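## Task

Rotate the three dice until their upward faces total 8, with every die lying completely inside the mat and resting flat on a face at the finish.

## Robot and tools

Robot: two UR7e-type arms, left_arm and right_arm, each ending in a parallel two-finger gripper that opens to 50 mm. Fingers point along the gripper's own +z and close along its x. end_effector_position is the point midway between the pads; the fingertips extend 17.5 mm past it. A camera block juts about 10 cm toward the gripper's -y and rotates with it, so watch it near the dice and the table.

Frame: everything uses the scene frame. Its origin sits at table-top height midway between the arms; +z is up, +x points out over the table, and left_arm is on the +y side (not the left of any image). Measured bases: left_arm near (+0.071, +0.375, +0.013) m, right_arm near (-0.029, -0.332, +0.013) m. Printed hand poses may be a few cm off, more at long reach.

Row layout (shared by execute_actions and move): one flat list of 18 numbers covering both arms, even if one arm stays put. Order: left dx, dy, dz, rx, ry, rz, left gripper position, force_limit, speed, then the same nine for the right arm. The six pose numbers are offsets, not poses: displacement and rotation vector measured from that arm's Hand target as it stood when the action or move began, along scene axes, rotating about the Hand target's position. Scale: 1.0 equals 0.6 m or 180 degrees; range -1 to 1. Sending six zeros re-requests the current Hand target. The three gripper numbers are absolute settings in -1..1: position +1 = fully open (50 mm), about -0.65 = pads touching, -1 = close until blocked; force_limit -1/0/+1 = roughly 20/102/185 N per pad; speed -1/0/+1 = 20/85/150 mm/s. Always resend the gripper values you want kept; 0 is a real command.

execute_actions(actions, cameras): actions is a list of actions; each action is a table of up to 15 rows, one row per 1/30 s step, last row held to fill 15 steps. Each row counts from the action's start pose, not from the row before. cameras: names, ["all"] or []; by default images only appear for an empty actions list, which also reports scene number and task.

move(target, speed, blend, stop_force, zero, blocking, cameras): straight-line path for each gripper. target is one 18-number row or a list of up to 15 rows, every row an offset from the same starting Hand targets. speed: m/s, 0.002 to 3.6, default 0.25 (turning up to twice that in rad/s); one value or one per target. blend: corner rounding in m for lists; 0 means stop at each point. stop_force: N, 3 to 120, one value for both arms; a path ends when the wrist sensor feels that much push against travel. Use it slowly for approaching contact, don't rely on it while the gripper rotates, and omit it when pulling away from something. zero: with stop_force, true re-zeros the sensor first. blocking=false returns after 0.5 s while motion continues (not allowed with stop_force). Paths do not avoid obstacles or the other arm, lag more when fast, and sweeping close to an arm's own base can flip its shoulder; route around instead. All moves are capped at 10 s.

wait(seconds 0 to 10): lets time pass, arms holding. stop(): brakes a running move. zoom_image(camera, region [x0,y0,x1,y1] in pixels, at most 504x504): closer look at a camera's latest image; cameras are cam_head_left, cam_head_right, cam_high, cam_low (all 672x504), cam_left_wrist, cam_right_wrist. zero_wrist_force(arm): tares that arm's wrist sensor. read_manual(section): licence text only. finished_scene(scene): ends the current scene, given its number; make no further calls in that reply.

Reading results: Hand target is the last commanded pose after clipping (orientation is limited to 32 degrees from the measured one per step); the next offsets start there. The gripper may rest short of it; resend the gap as an offset. object_status: 0 moving, 1 blocked while opening, 2 blocked while closing (a grip; confirm this), 3 reached the set opening or pads met (usually nothing held). Opening in mm ≈ (250 - position_measured) x 0.202. A new force_limit or speed only applies after a position change of at least 0.01. The move line reports how it ended (done, off_target, moving, held, fault) and limits (paced = pose clipped, held = steps withheld). Wrist force/torque are in the gripper's own axes; Joint torques include the arm's own weight.

Avoid: any contact torque at a joint's limit (136 N m for the three big joints, 25.4 N m for the wrists) or about 150 N of outside force stops that arm for 10 s. Arms are stiff, so never aim past a firm surface; press gently and leave in the same reply. Do not let arms or fingers collide or squeeze each other; the clearance check is not a guarantee. Never let a die drop from height, fly off, or leave the table, and do not release dice while they are moving. Slams, hits and hard shoves are penalised. Motors heat when holding loads, stretching out, or pushing against an unreachable pose: a MOTOR HOT line appears near 70 °C and at 85 °C the arm brakes for 30 to 60 s. Loose objects may get nudged occasionally, so recheck the dice before ending.

Each tool is called after "Call:" as name(argument=value, ...), one argument or row to a line, values as JSON.

## Session

Call:
execute_actions(
  actions=[],
)

Scene clock: 0.00 s.
left_arm: end_effector_position=(+0.6591, +0.4557, +0.1297) position_measured=3 object_status=3 end_effector_quat_wxyz=(-0.018, +0.997, -0.070, +0.032) | right_arm: end_effector_position=(+0.1955, -0.3481, +0.1165) position_measured=3 object_status=3 end_effector_quat_wxyz=(+0.029, +0.134, +0.990, +0.017)
Joint positions: left_arm=[-0.13 -1.277 1.812 -2.17 -1.533 1.605] | right_arm=[3.688 -0.719 -2.645 -1.283 1.559 -0.724]
Joint velocities: within noise
Joint torques (N m): no reading
Motor temperatures (°C): left_arm=[30 35 29 37 35 38] | right_arm=[30 31 32 40 41 36]
Wrist force (N): no reading
Wrist torque (N m): no reading
Wrist force, peak (N): no reading
Hand target: left_arm +0.6591, +0.4557, +0.1297; -0.018, +0.997, -0.070, +0.032 | right_arm +0.1955, -0.3481, +0.1165; +0.029, +0.134, +0.990, +0.017
Tool commands: left_gripper/position=+1.0 left_gripper/force_limit=+1.0 left_gripper/speed=+1.0 right_gripper/position=+1.0 right_gripper/force_limit=+1.0 right_gripper/speed=+1.0
camera_calibration:
cam_left_wrist: T_world_to_cam=[[0.987356, -0.142685, 0.0690591, -0.585294], [-0.157441, -0.933406, 0.322437, 0.498473], [0.0184533, -0.329232, -0.944069, 0.386024], [0, 0, 0, 1]] pos_world=[0.649251, 0.508856, 0.244127]
cam_right_wrist: T_world_to_cam=[[-0.971965, 0.232237, -0.0367342, 0.27965], [0.199903, 0.898468, 0.390889, 0.246331], [0.123784, 0.372588, -0.919704, 0.346668], [0, 0, 0, 1]] pos_world=[0.179656, -0.41543, 0.232816]

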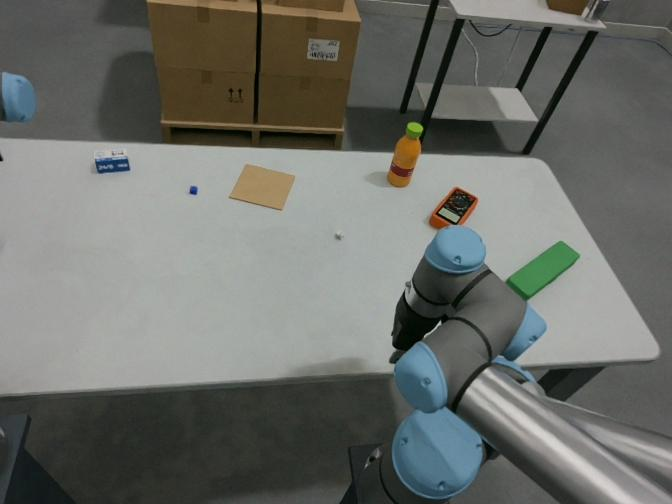

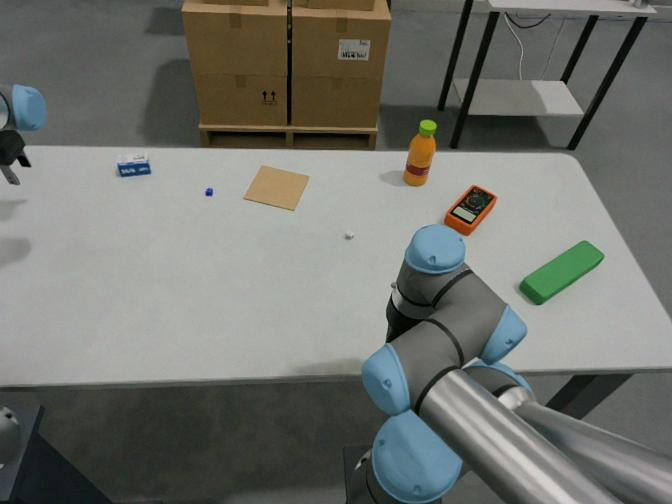

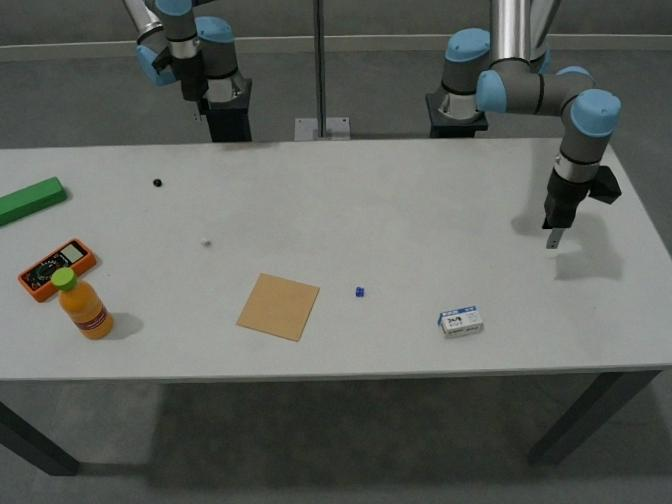

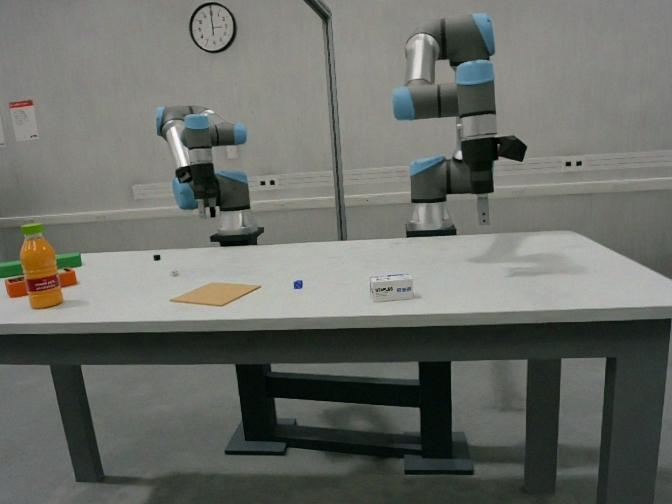

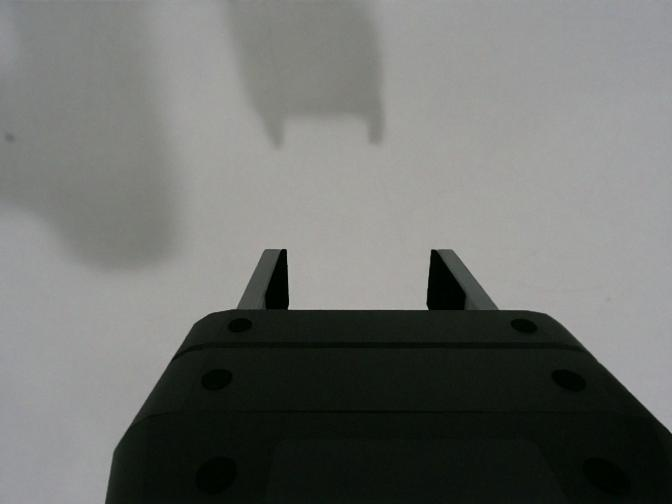

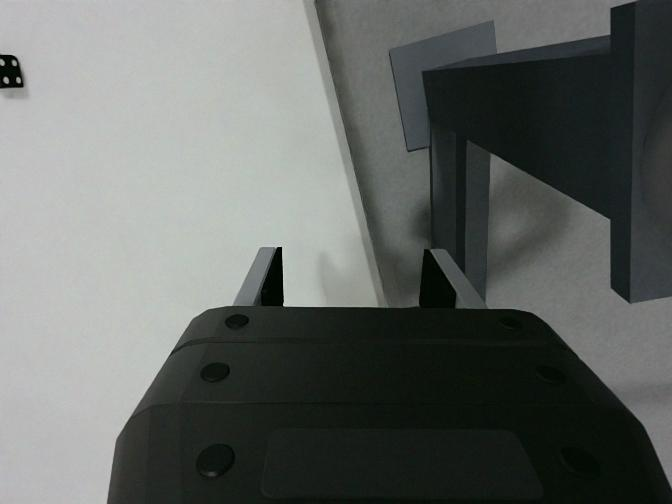

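Call:
zoom_image(
  camera="cam_high",
  region=[340, 275, 380, 305],
)

Call:
zoom_image(
  camera="cam_high",
  region=[186, 228, 226, 258],
)

Call:
zoom_image(
  camera="cam_high",
  region=[137, 168, 177, 198],
)

Call:
zoom_image(
  camera="cam_head_right",
  region=[190, 177, 230, 207],
)

Call:
zoom_image(
  camera="cam_head_right",
  region=[330, 220, 370, 250],
)

Call:
zoom_image(
  camera="cam_low",
  region=[278, 270, 318, 300],
)

Call:
zoom_image(
  camera="cam_right_wrist",
  region=[0, 40, 40, 100],
)

Scaled by 12.600 from the camera's 672x504 image, which has a finer 960x720 frame.

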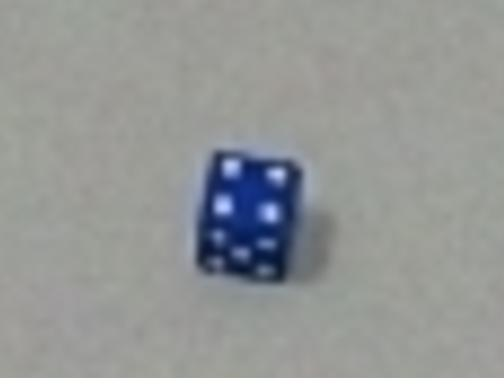

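Scaled by 12.600 from the camera's 672x504 image, which has a finer 960x720 frame.

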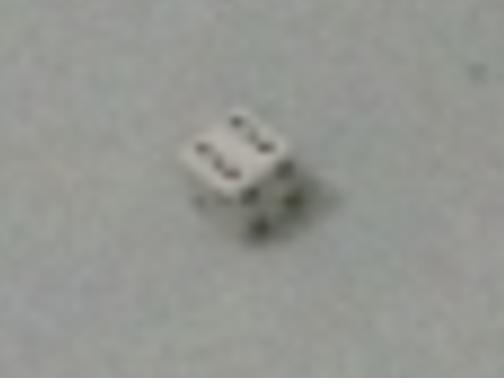

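Scaled by 12.600 from the camera's 672x504 image, which has a finer 960x720 frame.

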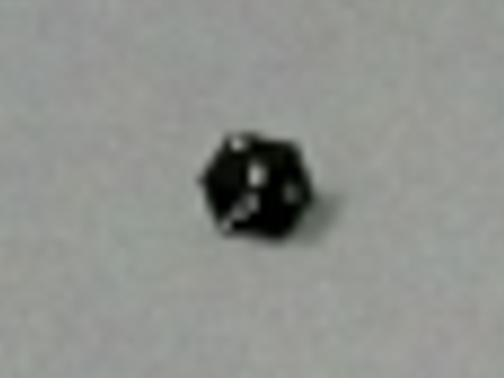

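Scaled by 12.600 from the camera's 672x504 image, which has a finer 960x720 frame.

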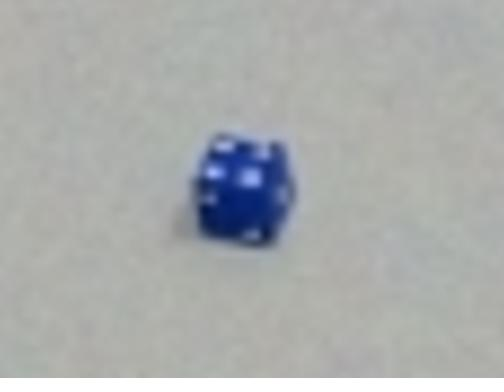

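Scaled by 12.600 from the camera's 672x504 image, which has a finer 960x720 frame.

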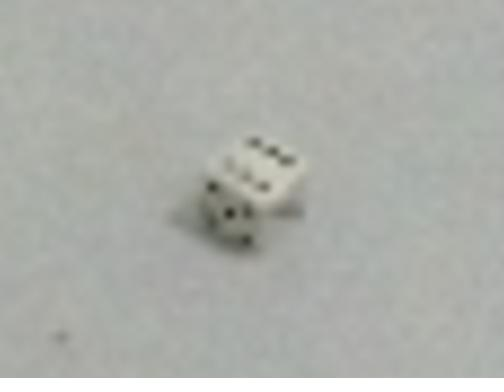

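Scaled by 12.600 from the camera's 672x504 image, which has a finer 960x720 frame.

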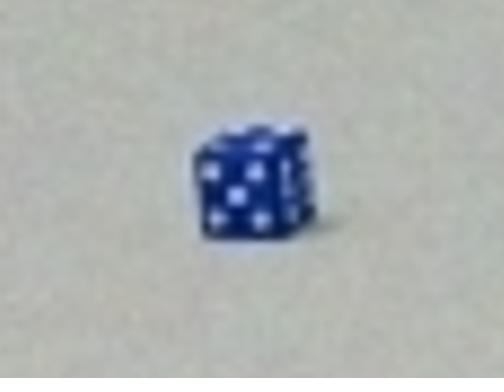

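Scaled by 8.400 from the camera's 672x504 image, which has a finer 960x720 frame.

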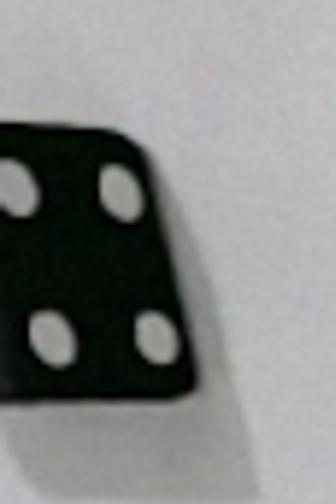

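Call:
zoom_image(
  camera="cam_head_right",
  region=[370, 270, 410, 300],
)

Call:
move(
  target=[0.06,-0.64,0.05,0,0,0,1,1,1,0.15,-0.15,0.08,0,0,0,1,1,1],
  cameras=["cam_left_wrist","cam_right_wrist"],
)

Scaled by 12.600 from the camera's 672x504 image, which has a finer 960x720 frame.

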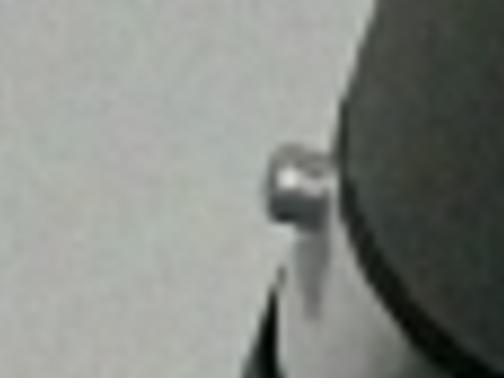

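Scene clock: 23.43 s.
left_arm: end_effector_position=(+0.6951, +0.0719, +0.1597) position_measured=3 object_status=3 end_effector_quat_wxyz=(-0.018, +0.997, -0.070, +0.032) | right_arm: end_effector_position=(+0.2855, -0.4380, +0.1644) position_measured=3 object_status=3 end_effector_quat_wxyz=(+0.029, +0.134, +0.990, +0.017)
Joint positions: left_arm=[-0.693 -1.078 1.429 -1.955 -1.505 1.042] | right_arm=[3.179 -1.151 -2.374 -1.125 1.592 -1.232]
Joint torques (N m): left_arm=[-5.33 -44.63 -32.83 -4.38 -0.72 -0.23] | right_arm=[-3.46 2.14 27.15 1.28 -1.28 0.07]
Wrist force (N): left_arm=[0.2 0.2 0.3] | right_arm=[0.1 0.2 0.3]
Wrist torque (N m): left_arm=[0.05 -0.04 -0.04] | right_arm=[0.04 -0.02 -0.04]
Wrist force, peak (N): left_arm=[1.2 4.1 -0.2] | right_arm=[1.1 0.7 0.6]
Hand target: left_arm +0.6951, +0.0717, +0.1597; -0.018, +0.997, -0.070, +0.032 | right_arm +0.2855, -0.4381, +0.1645; +0.029, +0.134, +0.990, +0.017
Off the commanded pose: left_arm 0.000 m, 0 deg | right_arm 0.000 m, 0 deg.
move: done
camera_calibration:
cam_left_wrist: T_world_to_cam=[[0.987342, -0.142778, 0.0690679, -0.677669], [-0.157529, -0.933434, 0.322313, 0.136231], [0.0184512, -0.329113, -0.94411, 0.287287], [0, 0, 0, 1]] pos_world=[0.68525, 0.124957, 0.274126]
cam_right_wrist: T_world_to_cam=[[-0.971952, 0.232285, -0.0367724, 0.389796], [0.199903, 0.898371, 0.391111, 0.290278], [0.123884, 0.37279, -0.919609, 0.413124], [0, 0, 0, 1]] pos_world=[0.269656, -0.50533, 0.280715]
Images, in order (width x height): cam_left_wrist 672x504, cam_right_wrist 672x504.

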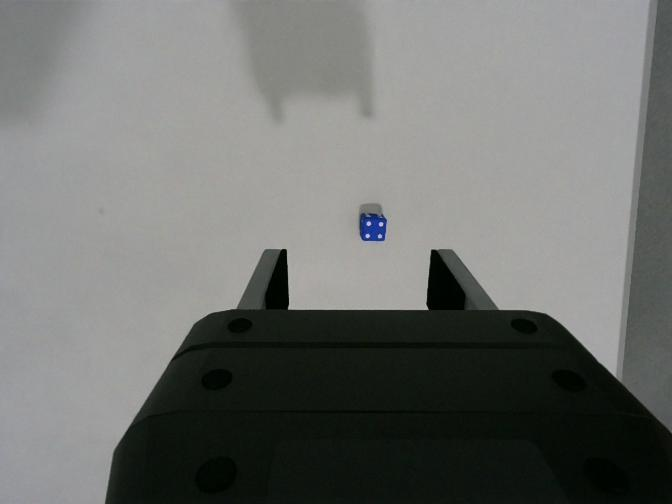

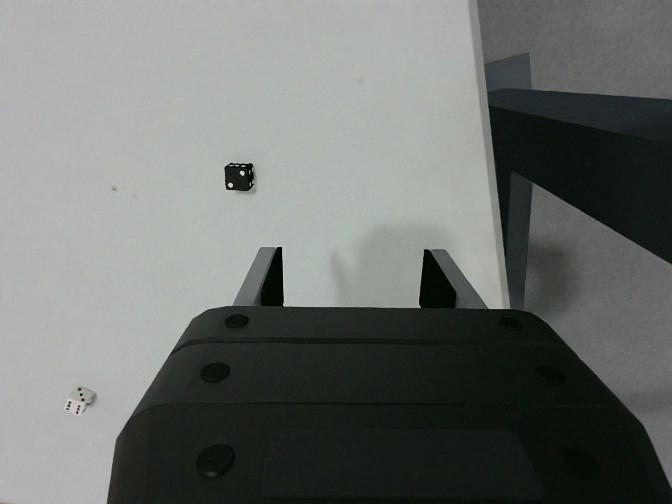

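Call:
zoom_image(
  camera="cam_right_wrist",
  region=[210, 150, 270, 200],
)

Call:
zoom_image(
  camera="cam_right_wrist",
  region=[50, 375, 110, 425],
)

Call:
zoom_image(
  camera="cam_left_wrist",
  region=[340, 200, 400, 250],
)

Scaled by 8.400 from the camera's 672x504 image, which has a finer 960x720 frame.

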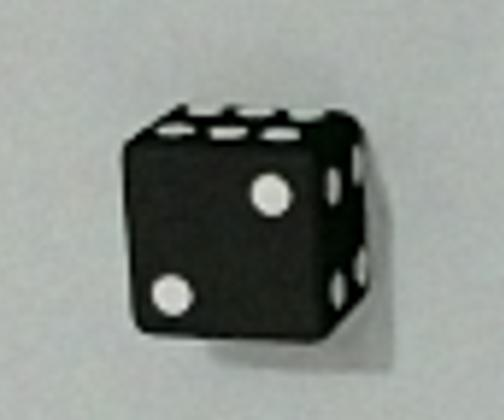

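Scaled by 8.400 from the camera's 672x504 image, which has a finer 960x720 frame.

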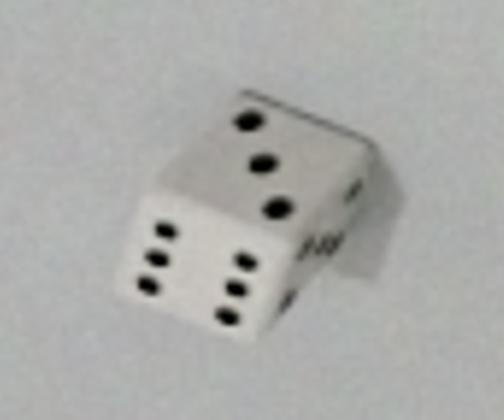

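Scaled by 8.400 from the camera's 672x504 image, which has a finer 960x720 frame.

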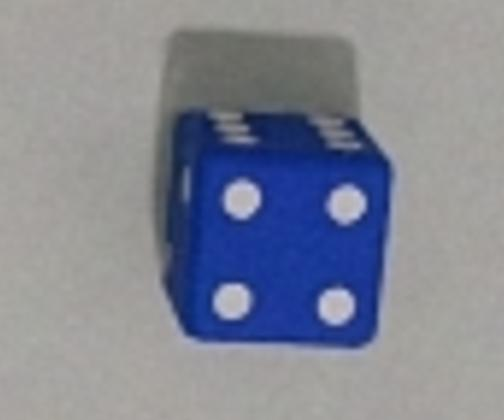

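Call:
move(
  target=[0.0337,-0.0467,-0.1,-0.0099,0.0089,0,1,1,1,0.1187,-0.0383,-0.107,-0.0082,0.0197,0,1,1,1],
  cameras=["cam_left_wrist","cam_right_wrist"],
)

Scene clock: 35.50 s.
left_arm: end_effector_position=(+0.7153, +0.0438, +0.0998) position_measured=3 object_status=3 end_effector_quat_wxyz=(-0.002, +0.997, -0.070, +0.020) | right_arm: end_effector_position=(+0.3566, -0.4611, +0.1002) position_measured=3 object_status=3 end_effector_quat_wxyz=(+0.000, +0.134, +0.991, +0.000)
Joint positions: left_arm=[-0.691 -0.949 1.383 -2.035 -1.546 1.043] | right_arm=[3.12 -1.511 -2.289 -0.913 1.571 -1.292]
Joint torques (N m): left_arm=[3.82 -45.67 -22.66 -2.12 0.53 2.26] | right_arm=[8.2 12.1 27.51 4.59 1.61 1.56]
Wrist force (N): left_arm=[0.4 0.2 0.1] | right_arm=[0.1 0.0 0.4]
Wrist torque (N m): left_arm=[0.02 -0.07 -0.03] | right_arm=[0.03 -0.02 0.05]
Wrist force, peak (N): left_arm=[1.0 0.7 2.5] | right_arm=[-2.6 0.1 2.7]
Hand target: left_arm +0.7153, +0.0437, +0.0997; -0.001, +0.997, -0.070, +0.019 | right_arm +0.3567, -0.4611, +0.1003; +0.000, +0.134, +0.991, +0.000
Off the commanded pose: left_arm 0.000 m, 0 deg | right_arm 0.000 m, 0 deg.
move: done
camera_calibration:
cam_left_wrist: T_world_to_cam=[[0.988956, -0.14092, 0.0459169, -0.696344], [-0.148011, -0.922881, 0.355504, 0.121965], [-0.00772179, -0.358373, -0.933546, 0.240041], [0, 0, 0, 1]] pos_world=[0.708559, 0.100454, 0.212705]
cam_right_wrist: T_world_to_cam=[[-0.972546, 0.232037, 0.0177, 0.456536], [0.223104, 0.908064, 0.354464, 0.321842], [0.0661762, 0.348682, -0.934902, 0.364935], [0, 0, 0, 1]] pos_world=[0.348048, -0.525433, 0.219017]
Images, in order (width x height): cam_left_wrist 672x504, cam_right_wrist 672x504.

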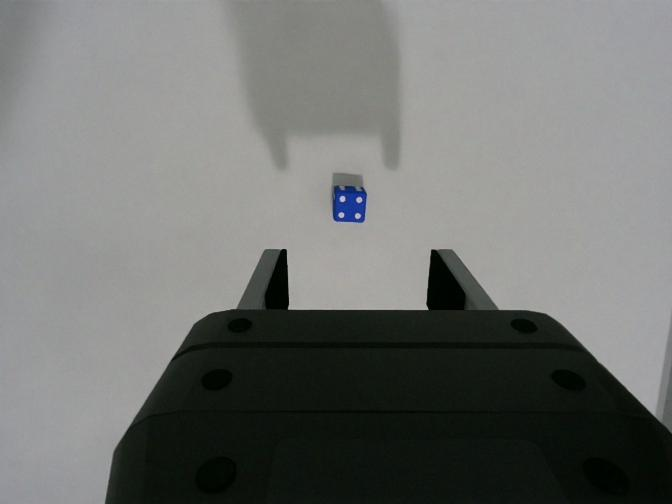

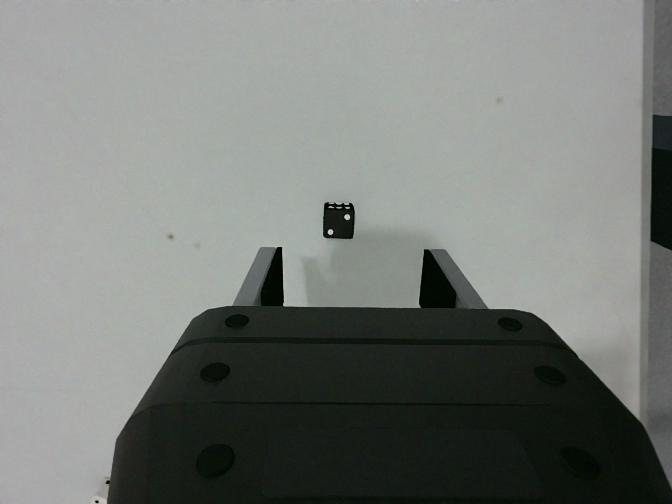

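Call:
move(
  target=[
    [0,0.0015,-0.092,0,0,0,1,1,1,0,-0.001,-0.092,0,0,0,1,1,1],
    [0,0.0015,-0.16,0,0,0,1,1,1,0,-0.001,-0.16,0,0,0,1,1,1],
  ],
  speed=[0.12,0.015],
  stop_force=6,
  cameras=["cam_left_wrist","cam_right_wrist"],
)

Scene clock: 41.73 s.
left_arm: end_effector_position=(+0.7153, +0.0446, +0.0199) position_measured=3 object_status=3 end_effector_quat_wxyz=(-0.001, +0.997, -0.070, +0.019) | right_arm: end_effector_position=(+0.3567, -0.4617, +0.0177) position_measured=3 object_status=3 end_effector_quat_wxyz=(+0.000, +0.134, +0.991, +0.000)
Joint positions: left_arm=[-0.69 -0.856 1.452 -2.198 -1.546 1.044] | right_arm=[3.118 -1.706 -2.387 -0.62 1.571 -1.293]
Joint torques (N m): left_arm=[0.22 -60.14 -28.7 0.09 0.36 -0.06] | right_arm=[2.08 15.14 25.51 3.74 0.33 1.22]
Wrist force (N): left_arm=[1.0 0.2 -3.7] | right_arm=[0.8 0.4 -6.9]
Wrist torque (N m): left_arm=[-0.07 -0.16 -0.06] | right_arm=[-0.05 -0.21 0.14]
Wrist force, peak (N): left_arm=[-1.3 -3.2 -28.7] | right_arm=[7.6 -4.3 -59.6]
Hand target: left_arm +0.7153, +0.0446, +0.0200; -0.001, +0.997, -0.070, +0.019 (not the last commanded pose) | right_arm +0.3567, -0.4617, +0.0177; +0.000, +0.134, +0.991, +0.000 (not the last commanded pose)
Off the commanded pose: left_arm 0.016 m, 0 deg | right_arm 0.013 m, 0 deg.
move: contact (left_arm, right_arm); path passed 1 of 2 targets
camera_calibration:
cam_left_wrist: T_world_to_cam=[[0.988954, -0.140962, 0.0458312, -0.69255], [-0.148019, -0.922863, 0.355549, 0.15107], [-0.00782304, -0.358405, -0.933533, 0.165904], [0, 0, 0, 1]] pos_world=[0.708559, 0.101254, 0.132905]
cam_right_wrist: T_world_to_cam=[[-0.972555, 0.232015, 0.0174837, 0.458231], [0.223002, 0.908059, 0.35454, 0.35154], [0.0663823, 0.348708, -0.934878, 0.287912], [0, 0, 0, 1]] pos_world=[0.348148, -0.525933, 0.136516]
Images, in order (width x height): cam_left_wrist 672x504, cam_right_wrist 672x504.

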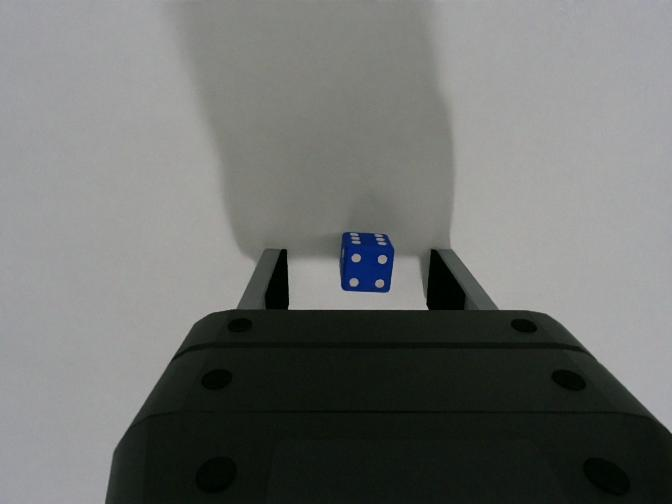

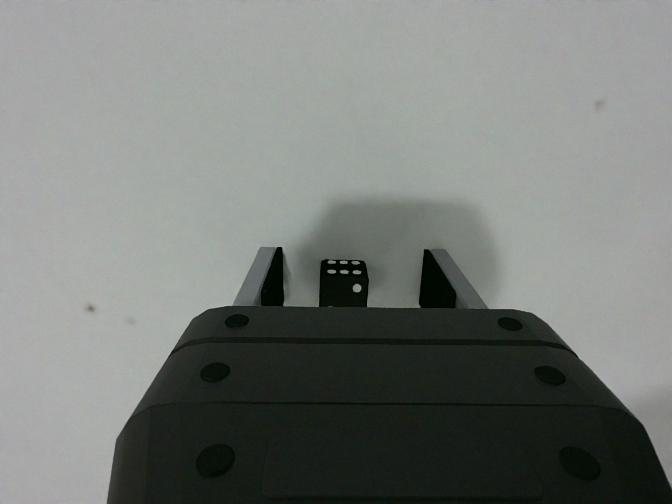

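Call:
move(
  target=[
    [0,0,0.0042,0,0,0,1,-0.85,-0.6,0,0,0.0042,0,0,0,1,-0.85,-0.6],
    [0,0,0.0042,0,0,0,-1,-0.85,-0.6,0,0,0.0042,0,0,0,-1,-0.85,-0.6],
    [0,0,0.15,0,0,0,-1,-0.85,-0.6,0,0,0.15,0,0,0,-1,-0.85,-0.6],
  ],
  speed=[0.05,0.05,0.15],
)

Call:
move(
  target=[0,0,0.02,0,0,0,-1,-0.85,-0.6,0.4,0.25,0.12,0,0,0,-1,-0.85,-0.6],
  cameras=["cam_left_wrist","cam_right_wrist","cam_high"],
)

Scene clock: 48.90 s.
left_arm: end_effector_position=(+0.7154, +0.0446, +0.1099) position_measured=174 object_status=2 end_effector_quat_wxyz=(-0.001, +0.997, -0.070, +0.020) | right_arm: end_effector_position=(+0.3567, -0.4617, +0.1076) position_measured=173 object_status=2 end_effector_quat_wxyz=(+0.000, +0.134, +0.991, +0.000) end_effector_velocity=(-0.002, +0.000, -0.001) end_effector_angular_velocity=(+0.000, +0.006, +0.001)
Joint positions: left_arm=[-0.69 -0.959 1.373 -2.015 -1.546 1.044] | right_arm=[3.118 -1.498 -2.278 -0.938 1.571 -1.293]
Joint velocities: left_arm=[within noise] | right_arm=[0 0 0 -0.005 0.001 0]
Joint torques (N m): left_arm=[3.88 -57.37 -27.64 -1.41 1.08 1.3] | right_arm=[8.43 25.03 26.93 1.27 0.9 1.75]
Wrist force (N): left_arm=[0.3 0.3 0.0] | right_arm=[0.3 0.0 0.4]
Wrist torque (N m): left_arm=[0.04 -0.06 -0.02] | right_arm=[0.02 -0.04 0.16]
Wrist force, peak (N): left_arm=[1.0 0.5 -3.7] | right_arm=[0.8 0.6 -6.8]
Hand target: left_arm +0.7153, +0.0446, +0.1100; -0.001, +0.997, -0.070, +0.019 | right_arm +0.3567, -0.4617, +0.1077; +0.000, +0.134, +0.991, +0.000
Off the commanded pose: left_arm 0.000 m, 0 deg | right_arm 0.000 m, 0 deg.
move: done

Scene clock: 50.60 s.
left_arm: end_effector_position=(+0.7153, +0.0446, +0.1220) position_measured=174 object_status=2 end_effector_quat_wxyz=(-0.001, +0.997, -0.070, +0.019) | right_arm: end_effector_position=(+0.5967, -0.3117, +0.1797) position_measured=173 object_status=2 end_effector_quat_wxyz=(+0.000, +0.134, +0.991, +0.000)
Joint positions: left_arm=[-0.69 -0.971 1.358 -1.989 -1.546 1.044] | right_arm=[3.356 -1.917 -1.579 -1.217 1.571 -1.056]
Joint torques (N m): left_arm=[3.84 -51.5 -22.84 -4.97 1.19 1.21] | right_arm=[-2.64 30.99 36.79 1.3 1.48 -1.49]
Wrist force (N): left_arm=[0.4 0.3 -0.1] | right_arm=[0.1 0.2 0.5]
Wrist torque (N m): left_arm=[0.04 -0.07 -0.02] | right_arm=[0.05 -0.02 0.14]
Wrist force, peak (N): left_arm=[0.8 0.1 0.2] | right_arm=[2.3 -2.7 1.3]
Hand target: left_arm +0.7153, +0.0446, +0.1220; -0.001, +0.997, -0.070, +0.019 | right_arm +0.5967, -0.3117, +0.1797; +0.000, +0.134, +0.991, +0.000
Off the commanded pose: left_arm 0.000 m, 0 deg | right_arm 0.000 m, 0 deg.
move: done
camera_calibration:
cam_left_wrist: T_world_to_cam=[[0.988954, -0.140962, 0.0458312, -0.697229], [-0.148019, -0.922863, 0.355549, 0.114768], [-0.00782304, -0.358405, -0.933533, 0.261218], [0, 0, 0, 1]] pos_world=[0.708559, 0.101254, 0.235005]
cam_right_wrist: T_world_to_cam=[[-0.972566, 0.231985, 0.0172892, 0.654062], [0.222897, 0.908035, 0.354667, 0.10439], [0.066578, 0.34879, -0.934833, 0.371027], [0, 0, 0, 1]] pos_world=[0.588148, -0.375933, 0.298516]
Images, in order (width x height): cam_high 672x504, cam_left_wrist 672x504, cam_right_wrist 672x504.

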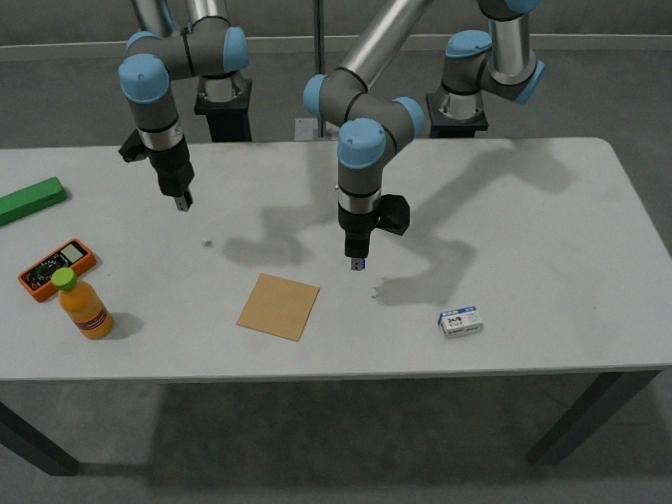

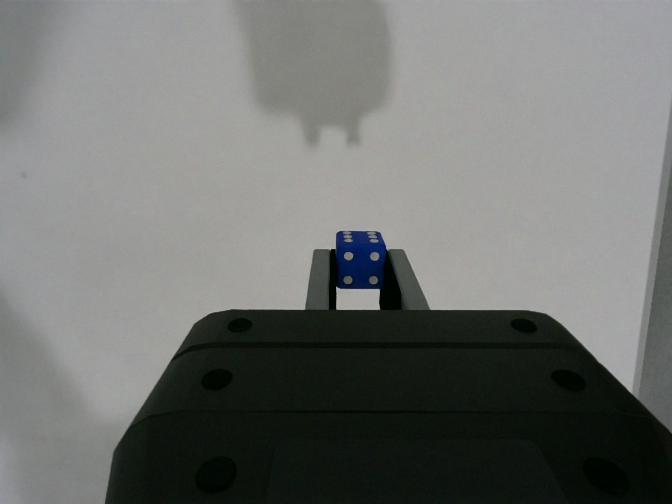

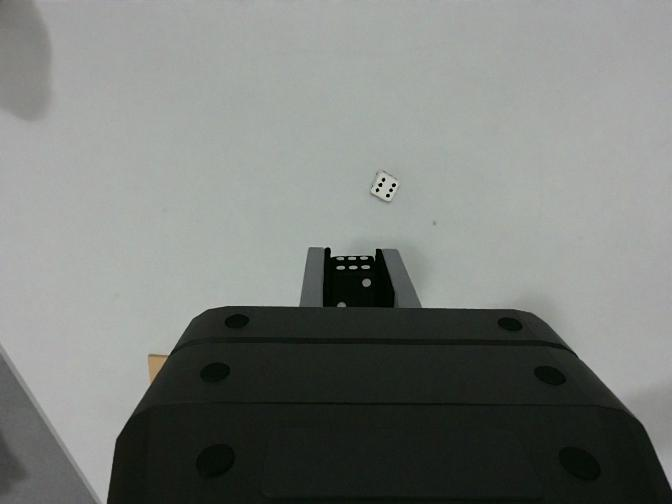

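Call:
move(
  target=[
    [-0.017,-0.208,-0.06,0,0,0,-1,-0.85,-0.6,0,0,0,0,0,0,-1,-0.85,-0.6],
    [-0.017,-0.208,-0.148,0,0,0,-1,-0.85,-0.6,0,0,0,0,0,0,-1,-0.85,-0.6],
  ],
  blend=[0.03,0],
  cameras=["cam_left_wrist","cam_high"],
)

Call:
move(
  target=[0,0,-0.02,0,0,0,-1,-0.85,-0.6,0,0,0,0,0,0,-1,-0.85,-0.6],
  speed=0.006,
  stop_force=4,
)

Scene clock: 58.97 s.
left_arm: end_effector_position=(+0.7052, -0.0801, +0.0333) position_measured=174 object_status=2 end_effector_quat_wxyz=(-0.002, +0.997, -0.070, +0.019) | right_arm: end_effector_position=(+0.5967, -0.3117, +0.1797) position_measured=173 object_status=2 end_effector_quat_wxyz=(+0.000, +0.134, +0.991, +0.000)
Joint positions: left_arm=[-0.826 -0.751 1.215 -2.062 -1.542 0.908] | right_arm=[3.356 -1.917 -1.578 -1.217 1.571 -1.055]
Joint torques (N m): left_arm=[-1.49 -54.82 -21.74 -5.2 0.91 1.9] | right_arm=[4.36 31.96 36.88 1.08 1.45 1.53]
Wrist force (N): left_arm=[0.4 0.4 0.3] | right_arm=[0.0 0.1 0.4]
Wrist torque (N m): left_arm=[0.07 -0.07 -0.04] | right_arm=[0.03 -0.01 0.14]
Wrist force, peak (N): left_arm=[0.3 -0.3 4.3] | right_arm=[-0.1 0.4 0.5]
Hand target: left_arm +0.7051, -0.0802, +0.0332; -0.001, +0.997, -0.070, +0.019 | right_arm +0.5967, -0.3117, +0.1797; +0.000, +0.134, +0.991, +0.000
Off the commanded pose: left_arm 0.000 m, 0 deg | right_arm 0.000 m, 0 deg.
move: done; blend cut to 0.0264 m at target 1
camera_calibration:
cam_left_wrist: T_world_to_cam=[[0.98897, -0.140863, 0.0457901, -0.700756], [-0.147912, -0.92289, 0.355521, 0.0296577], [-0.00782046, -0.358373, -0.933546, 0.133642], [0, 0, 0, 1]] pos_world=[0.698459, -0.0234459, 0.146305]
Images, in order (width x height): cam_high 672x504, cam_left_wrist 672x504.

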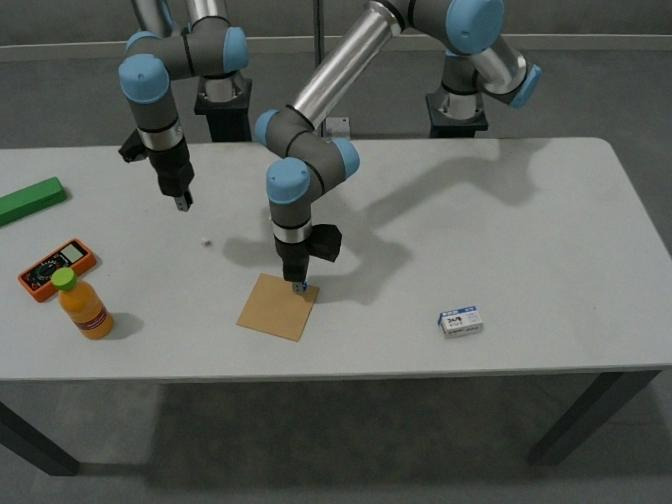

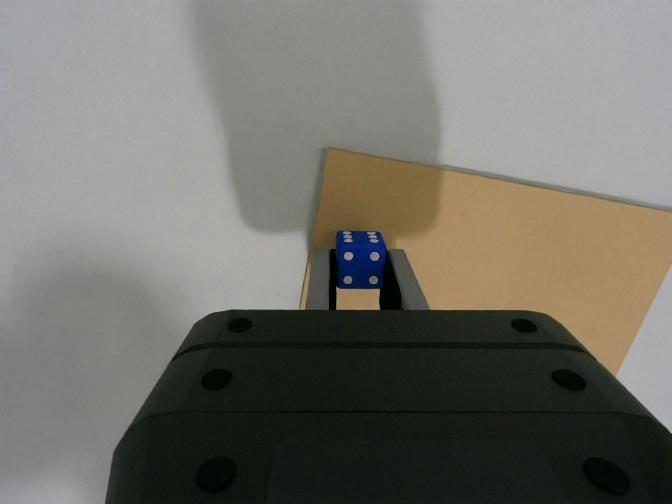

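Scene clock: 61.17 s.
left_arm: end_effector_position=(+0.7051, -0.0802, +0.0263) position_measured=174 object_status=2 end_effector_quat_wxyz=(-0.001, +0.997, -0.070, +0.019) | right_arm: end_effector_position=(+0.5967, -0.3117, +0.1797) position_measured=173 object_status=2 end_effector_quat_wxyz=(+0.000, +0.134, +0.991, +0.000)
Joint positions: left_arm=[-0.826 -0.743 1.22 -2.075 -1.542 0.908] | right_arm=[3.356 -1.917 -1.578 -1.217 1.571 -1.055]
Joint torques (N m): left_arm=[-2.56 -63.12 -29.93 0.15 -0.31 0.83] | right_arm=[4.26 32.19 35.99 1.16 1.54 1.53]
Wrist force (N): left_arm=[0.6 -0.1 -6.8] | right_arm=[0.3 0.1 0.3]
Wrist torque (N m): left_arm=[0.06 -0.15 -0.04] | right_arm=[0.04 -0.05 0.14]
Wrist force, peak (N): left_arm=[-1.4 -1.1 -8.9] | right_arm=[0.4 0.2 0.4]
Hand target: left_arm +0.7051, -0.0802, +0.0263; -0.001, +0.997, -0.070, +0.019 (not the last commanded pose) | right_arm +0.5967, -0.3117, +0.1797; +0.000, +0.134, +0.991, +0.000
Off the commanded pose: left_arm 0.005 m, 0 deg | right_arm 0.000 m, 0 deg.
move: contact (left_arm)

Call:
move(
  target=[
    [0,0,0,0,0,0,0.3,-0.85,-0.6,0,0,0,0,0,0,-1,-0.85,-0.6],
    [0,0,0.12,0,0,0,0.3,-0.85,-0.6,0,0,0,0,0,0,-1,-0.85,-0.6],
    [0,0.5,0.2,0,0,0,0.3,-0.85,-0.6,0.197,0.286,-0.1,0,0,0,-1,-0.85,-0.6],
    [0,0.5,0.2,0,0,0,0.3,-0.85,-0.6,0.197,0.286,-0.246,0,0,0,-1,-0.85,-0.6],
  ],
  blend=[0,0.03,0.03,0],
  speed=[0.1,0.15,0.25,0.2],
)

Call:
move(
  target=[0,0,0,0,0,0,0.3,-0.85,-0.6,0,0,-0.02,0,0,0,-1,-0.85,-0.6],
  speed=0.006,
  stop_force=4,
  cameras=["cam_right_wrist","cam_high"],
)

Scene clock: 68.93 s.
left_arm: end_effector_position=(+0.7051, +0.2198, +0.1463) position_measured=107 object_status=3 end_effector_quat_wxyz=(-0.001, +0.997, -0.070, +0.019) | right_arm: end_effector_position=(+0.7149, -0.1401, +0.0322) position_measured=173 object_status=2 end_effector_quat_wxyz=(+0.000, +0.134, +0.991, +0.000)
Joint positions: left_arm=[-0.475 -1.153 1.579 -2.031 -1.554 1.259] | right_arm=[3.536 -2.379 -1.232 -1.102 1.571 -0.876]
Joint torques (N m): left_arm=[3.95 -38.1 -32.68 -3.69 1.26 -0.18] | right_arm=[-8.58 50.45 26.38 4.86 -0.38 -2.21]
Wrist force (N): left_arm=[0.3 0.4 0.4] | right_arm=[0.0 0.0 0.3]
Wrist torque (N m): left_arm=[0.06 -0.06 0.06] | right_arm=[0.02 -0.01 0.03]
Wrist force, peak (N): left_arm=[0.3 -0.1 -6.7] | right_arm=[0.2 -0.1 3.1]
Hand target: left_arm +0.7051, +0.2198, +0.1463; -0.001, +0.997, -0.070, +0.019 | right_arm +0.7149, -0.1401, +0.0321; +0.000, +0.134, +0.991, +0.000
Off the commanded pose: left_arm 0.000 m, 0 deg | right_arm 0.000 m, 0 deg.
move: done

Scene clock: 71.27 s.
left_arm: end_effector_position=(+0.7051, +0.2198, +0.1463) position_measured=107 object_status=3 end_effector_quat_wxyz=(-0.001, +0.997, -0.070, +0.019) | right_arm: end_effector_position=(+0.7149, -0.1401, +0.0243) position_measured=173 object_status=2 end_effector_quat_wxyz=(+0.000, +0.134, +0.991, +0.000)
Joint positions: left_arm=[-0.475 -1.153 1.579 -2.031 -1.553 1.259] | right_arm=[3.536 -2.388 -1.237 -1.088 1.571 -0.876]
Joint torques (N m): left_arm=[5.77 -38.16 -33.04 -5.26 1.28 2.3] | right_arm=[-8.83 55.53 29.69 0.29 -1.93 -1.79]
Wrist force (N): left_arm=[0.5 0.3 0.5] | right_arm=[0.0 -0.3 -8.5]
Wrist torque (N m): left_arm=[0.04 -0.09 0.06] | right_arm=[0.01 -0.01 0.02]
Wrist force, peak (N): left_arm=[0.5 0.4 0.7] | right_arm=[3.5 -2.2 -11.3]
Hand target: left_arm +0.7051, +0.2198, +0.1463; -0.001, +0.997, -0.070, +0.019 | right_arm +0.7149, -0.1401, +0.0243; +0.000, +0.134, +0.991, +0.000 (not the last commanded pose)
Off the commanded pose: left_arm 0.000 m, 0 deg | right_arm 0.004 m, 0 deg.
move: contact (right_arm)
camera_calibration:
cam_right_wrist: T_world_to_cam=[[-0.972555, 0.232015, 0.0174837, 0.731868], [0.223002, 0.908059, 0.35454, -0.0227111], [0.0663823, 0.348708, -0.934878, 0.15816], [0, 0, 0, 1]] pos_world=[0.706348, -0.204333, 0.143116]
Images, in order (width x height): cam_high 672x504, cam_right_wrist 672x504.

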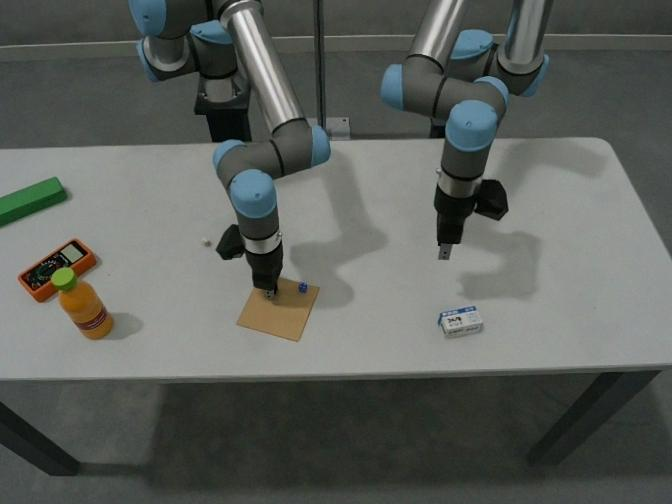

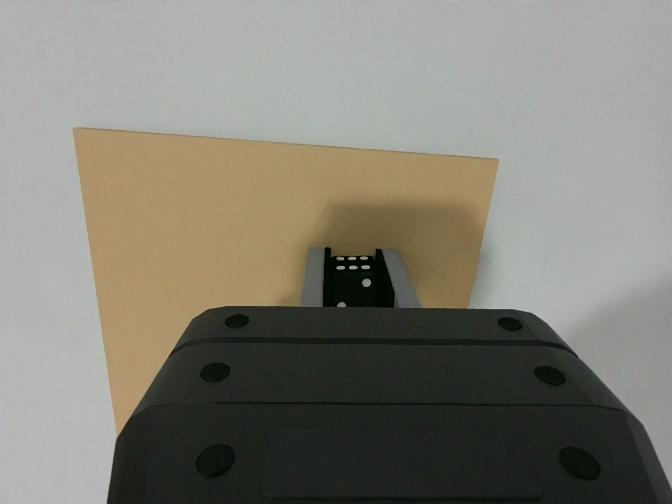

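Call:
move(
  target=[
    [0,0,0,0,0,0,0.3,-0.85,-0.6,0,0,0,0,0,0,0.3,-0.85,-0.6],
    [0,0,0,0,0,0,0.3,-0.85,-0.6,0,0,0.13,0,0,0,0.3,-0.85,-0.6],
    [0,0,0,0,0,0,0.3,-0.85,-0.6,-0.2543,-0.2777,0.143,0,0,0,0.3,-0.85,-0.6],
  ],
  blend=[0,0.03,0],
  speed=[0.1,0.15,0.25],
  cameras=["cam_right_wrist","cam_high"],
)

Call:
zoom_image(
  camera="cam_right_wrist",
  region=[310, 190, 370, 240],
)

Call:
zoom_image(
  camera="cam_high",
  region=[235, 265, 335, 340],
)

Scene clock: 80.53 s.
left_arm: end_effector_position=(+0.7051, +0.2198, +0.1463) position_measured=107 object_status=3 end_effector_quat_wxyz=(-0.001, +0.997, -0.070, +0.019) | right_arm: end_effector_position=(+0.5624, -0.3066, +0.1101) position_measured=107 object_status=3 end_effector_quat_wxyz=(+0.000, +0.134, +0.991, +0.000)
Joint positions: left_arm=[-0.475 -1.153 1.579 -2.031 -1.553 1.259] | right_arm=[3.379 -1.915 -1.779 -1.019 1.571 -1.032]
Joint torques (N m): left_arm=[5.84 -38.2 -32.77 -5.2 1.27 2.27] | right_arm=[-5.1 44.77 15.35 1.98 -0.95 -0.04]
Wrist force (N): left_arm=[0.5 0.2 0.3] | right_arm=[0.1 0.2 0.3]
Wrist torque (N m): left_arm=[0.02 -0.08 0.06] | right_arm=[0.04 -0.02 -0.01]
Wrist force, peak (N): left_arm=[0.6 0.4 0.9] | right_arm=[0.2 -0.5 -8.6]
Hand target: left_arm +0.7051, +0.2198, +0.1463; -0.001, +0.997, -0.070, +0.019 | right_arm +0.5623, -0.3067, +0.1101; +0.000, +0.134, +0.991, +0.000
Off the commanded pose: left_arm 0.000 m, 0 deg | right_arm 0.000 m, 0 deg.
move: done
camera_calibration:
cam_right_wrist: T_world_to_cam=[[-0.972549, 0.232049, 0.0173928, 0.620737], [0.223001, 0.908052, 0.35456, 0.132153], [0.0664817, 0.348706, -0.934871, 0.306533], [0, 0, 0, 1]] pos_world=[0.553848, -0.370933, 0.228916]
Images, in order (width x height): cam_high 672x504, cam_right_wrist 672x504.

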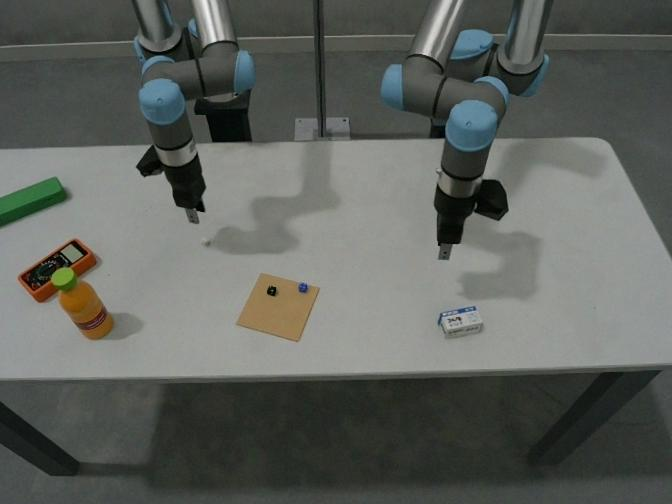

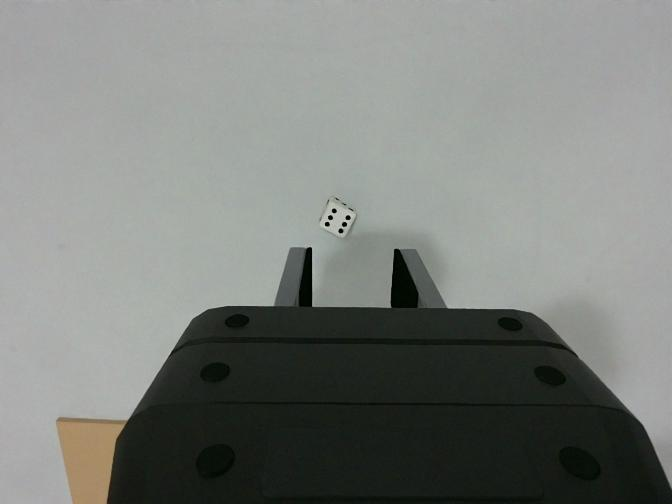

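Scaled by 8.400 from the camera's 672x504 image, which has a finer 960x720 frame.

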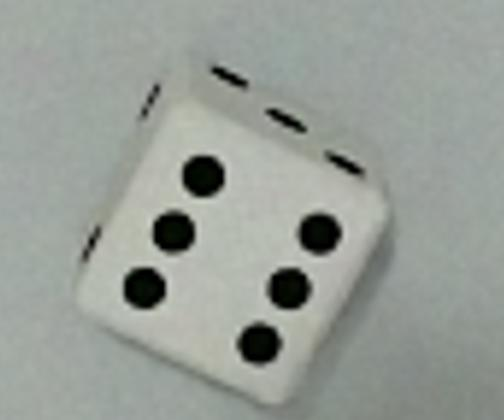

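Scaled by 5.040 from the camera's 672x504 image, which has a finer 960x720 frame.

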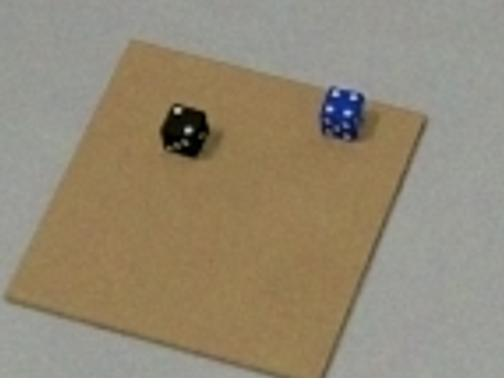

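Call:
move(
  target=[0,0,0,0,0,0,0.3,-0.85,-0.6,0.01,-0.009,0,0,0,0.3367,0.3,-0.85,-0.6],
  speed=0.5,
)

Call:
move(
  target=[0,0,0,0,0,0,0.3,-0.85,-0.6,0,0,-0.06,0.137,0.138,0,0.3,-0.85,-0.6],
  speed=0.3,
  cameras=["cam_right_wrist"],
)

Scene clock: 103.97 s.
left_arm: end_effector_position=(+0.7051, +0.2198, +0.1463) position_measured=107 object_status=3 end_effector_quat_wxyz=(-0.001, +0.997, -0.070, +0.019) | right_arm: end_effector_position=(+0.5684, -0.3121, +0.1101) position_measured=107 object_status=3 end_effector_quat_wxyz=(+0.000, -0.384, +0.923, +0.000) end_effector_velocity=(+0.000, -0.001, -0.001) end_effector_angular_velocity=(-0.001, +0.001, +0.003)
Joint positions: left_arm=[-0.475 -1.153 1.579 -2.031 -1.553 1.259] | right_arm=[3.367 -1.927 -1.762 -1.023 1.57 -2.102]
Joint velocities: left_arm=[within noise] | right_arm=[-0.002 -0.001 -0.001 0 -0.001 -0.005]
Joint torques (N m): left_arm=[5.83 -38.13 -32.28 -5.26 1.37 2.3] | right_arm=[-0.03 37.55 25.58 1.87 0.65 -2.32]
Wrist force (N): left_arm=[0.2 0.5 0.8] | right_arm=[0.1 0.0 0.3]
Wrist torque (N m): left_arm=[0.07 -0.04 0.06] | right_arm=[0.02 -0.02 0.03]
Wrist force, peak (N): left_arm=[0.7 0.5 0.8] | right_arm=[0.2 0.5 0.1]
Hand target: left_arm +0.7051, +0.2198, +0.1463; -0.001, +0.997, -0.070, +0.019 | right_arm +0.5683, -0.3121, +0.1101; +0.000, -0.384, +0.923, +0.000
Off the commanded pose: left_arm 0.000 m, 0 deg | right_arm 0.000 m, 0 deg.
move: done

Scene clock: 105.50 s.
left_arm: end_effector_position=(+0.7051, +0.2198, +0.1463) position_measured=107 object_status=3 end_effector_quat_wxyz=(-0.001, +0.997, -0.070, +0.019) | right_arm: end_effector_position=(+0.5684, -0.3122, +0.0741) position_measured=107 object_status=3 end_effector_quat_wxyz=(-0.116, -0.367, +0.880, +0.277)
Joint positions: left_arm=[-0.475 -1.153 1.579 -2.031 -1.553 1.259] | right_arm=[3.178 -2.225 -1.406 -1.514 2.016 -2.39]
Joint torques (N m): left_arm=[5.27 -38.83 -32.54 -5.27 1.3 2.25] | right_arm=[2.93 40.59 28.8 0.22 2.41 -1.17]
Wrist force (N): left_arm=[0.7 0.4 0.9] | right_arm=[0.8 -0.4 0.2]
Wrist torque (N m): left_arm=[0.05 -0.12 0.06] | right_arm=[-0.08 -0.15 0.08]
Wrist force, peak (N): left_arm=[0.7 0.4 0.9] | right_arm=[1.0 -2.0 0.4]
Hand target: left_arm +0.7051, +0.2198, +0.1463; -0.001, +0.997, -0.070, +0.019 | right_arm +0.5683, -0.3121, +0.0741; -0.116, -0.367, +0.880, +0.277
Off the commanded pose: left_arm 0.000 m, 0 deg | right_arm 0.000 m, 0 deg.
move: done
camera_calibration:
cam_right_wrist: T_world_to_cam=[[-0.676875, -0.736078, -0.00537464, 0.159812], [-0.417485, 0.377873, 0.826389, 0.312187], [-0.606255, 0.561606, -0.563075, 0.695616], [0, 0, 0, 1]] pos_world=[0.660227, -0.390994, 0.134555]
Images, in order (width x height): cam_right_wrist 672x504.

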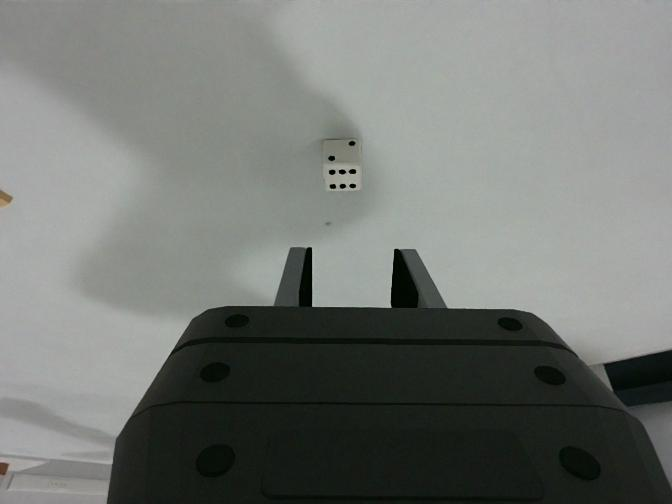

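Call:
move(
  target=[0,0,0,0,0,0,0.3,-0.85,-0.6,0,0,-0.083,0,0,0,0.3,-0.85,-0.6],
  speed=0.08,
  stop_force=10,
  cameras=["cam_right_wrist"],
)

Call:
zoom_image(
  camera="cam_right_wrist",
  region=[280, 210, 420, 310],
)

Scene clock: 110.67 s.
left_arm: end_effector_position=(+0.7051, +0.2198, +0.1463) position_measured=107 object_status=3 end_effector_quat_wxyz=(-0.001, +0.997, -0.070, +0.019) | right_arm: end_effector_position=(+0.5684, -0.3121, +0.0243) position_measured=107 object_status=3 end_effector_quat_wxyz=(-0.116, -0.367, +0.880, +0.277)
Joint positions: left_arm=[-0.475 -1.153 1.579 -2.031 -1.553 1.259] | right_arm=[3.178 -2.286 -1.444 -1.415 2.016 -2.39]
Joint torques (N m): left_arm=[5.12 -38.14 -32.35 -5.28 1.27 2.29] | right_arm=[8.06 48.19 32.79 3.58 1.73 1.54]
Wrist force (N): left_arm=[0.3 0.3 0.6] | right_arm=[0.9 -0.7 0.2]
Wrist torque (N m): left_arm=[0.04 -0.06 0.06] | right_arm=[-0.12 -0.16 0.09]
Wrist force, peak (N): left_arm=[0.6 0.7 0.7] | right_arm=[1.0 -1.5 1.4]
Hand target: left_arm +0.7051, +0.2198, +0.1463; -0.001, +0.997, -0.070, +0.019 | right_arm +0.5683, -0.3121, +0.0243; -0.116, -0.367, +0.880, +0.277
Off the commanded pose: left_arm 0.000 m, 0 deg | right_arm 0.000 m, 0 deg.
move: done
camera_calibration:
cam_right_wrist: T_world_to_cam=[[-0.676775, -0.73617, -0.00546499, 0.159524], [-0.417415, 0.377602, 0.826548, 0.353137], [-0.606416, 0.561668, -0.56284, 0.667628], [0, 0, 0, 1]] pos_world=[0.660227, -0.390894, 0.0847544]
Images, in order (width x height): cam_right_wrist 672x504.

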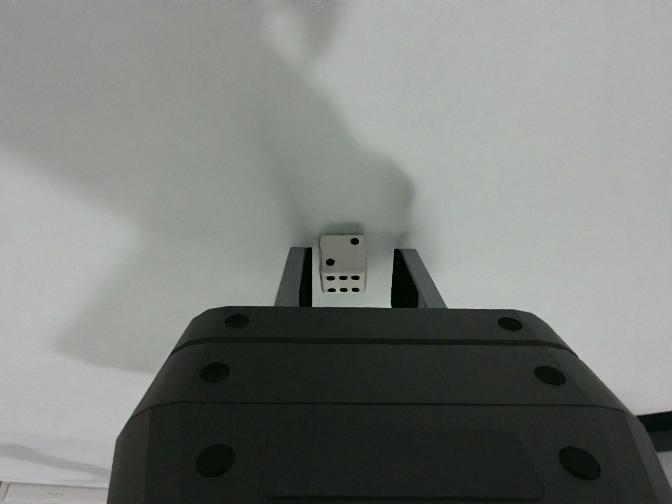

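Scaled by 3.600 from the camera's 672x504 image, which has a finer 960x720 frame.

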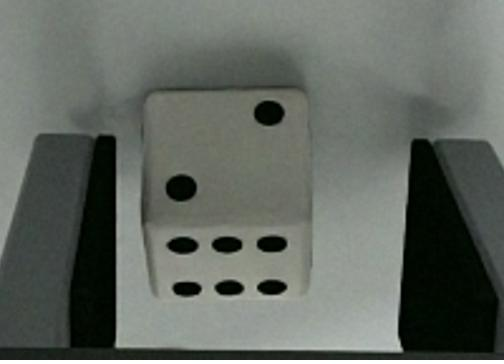

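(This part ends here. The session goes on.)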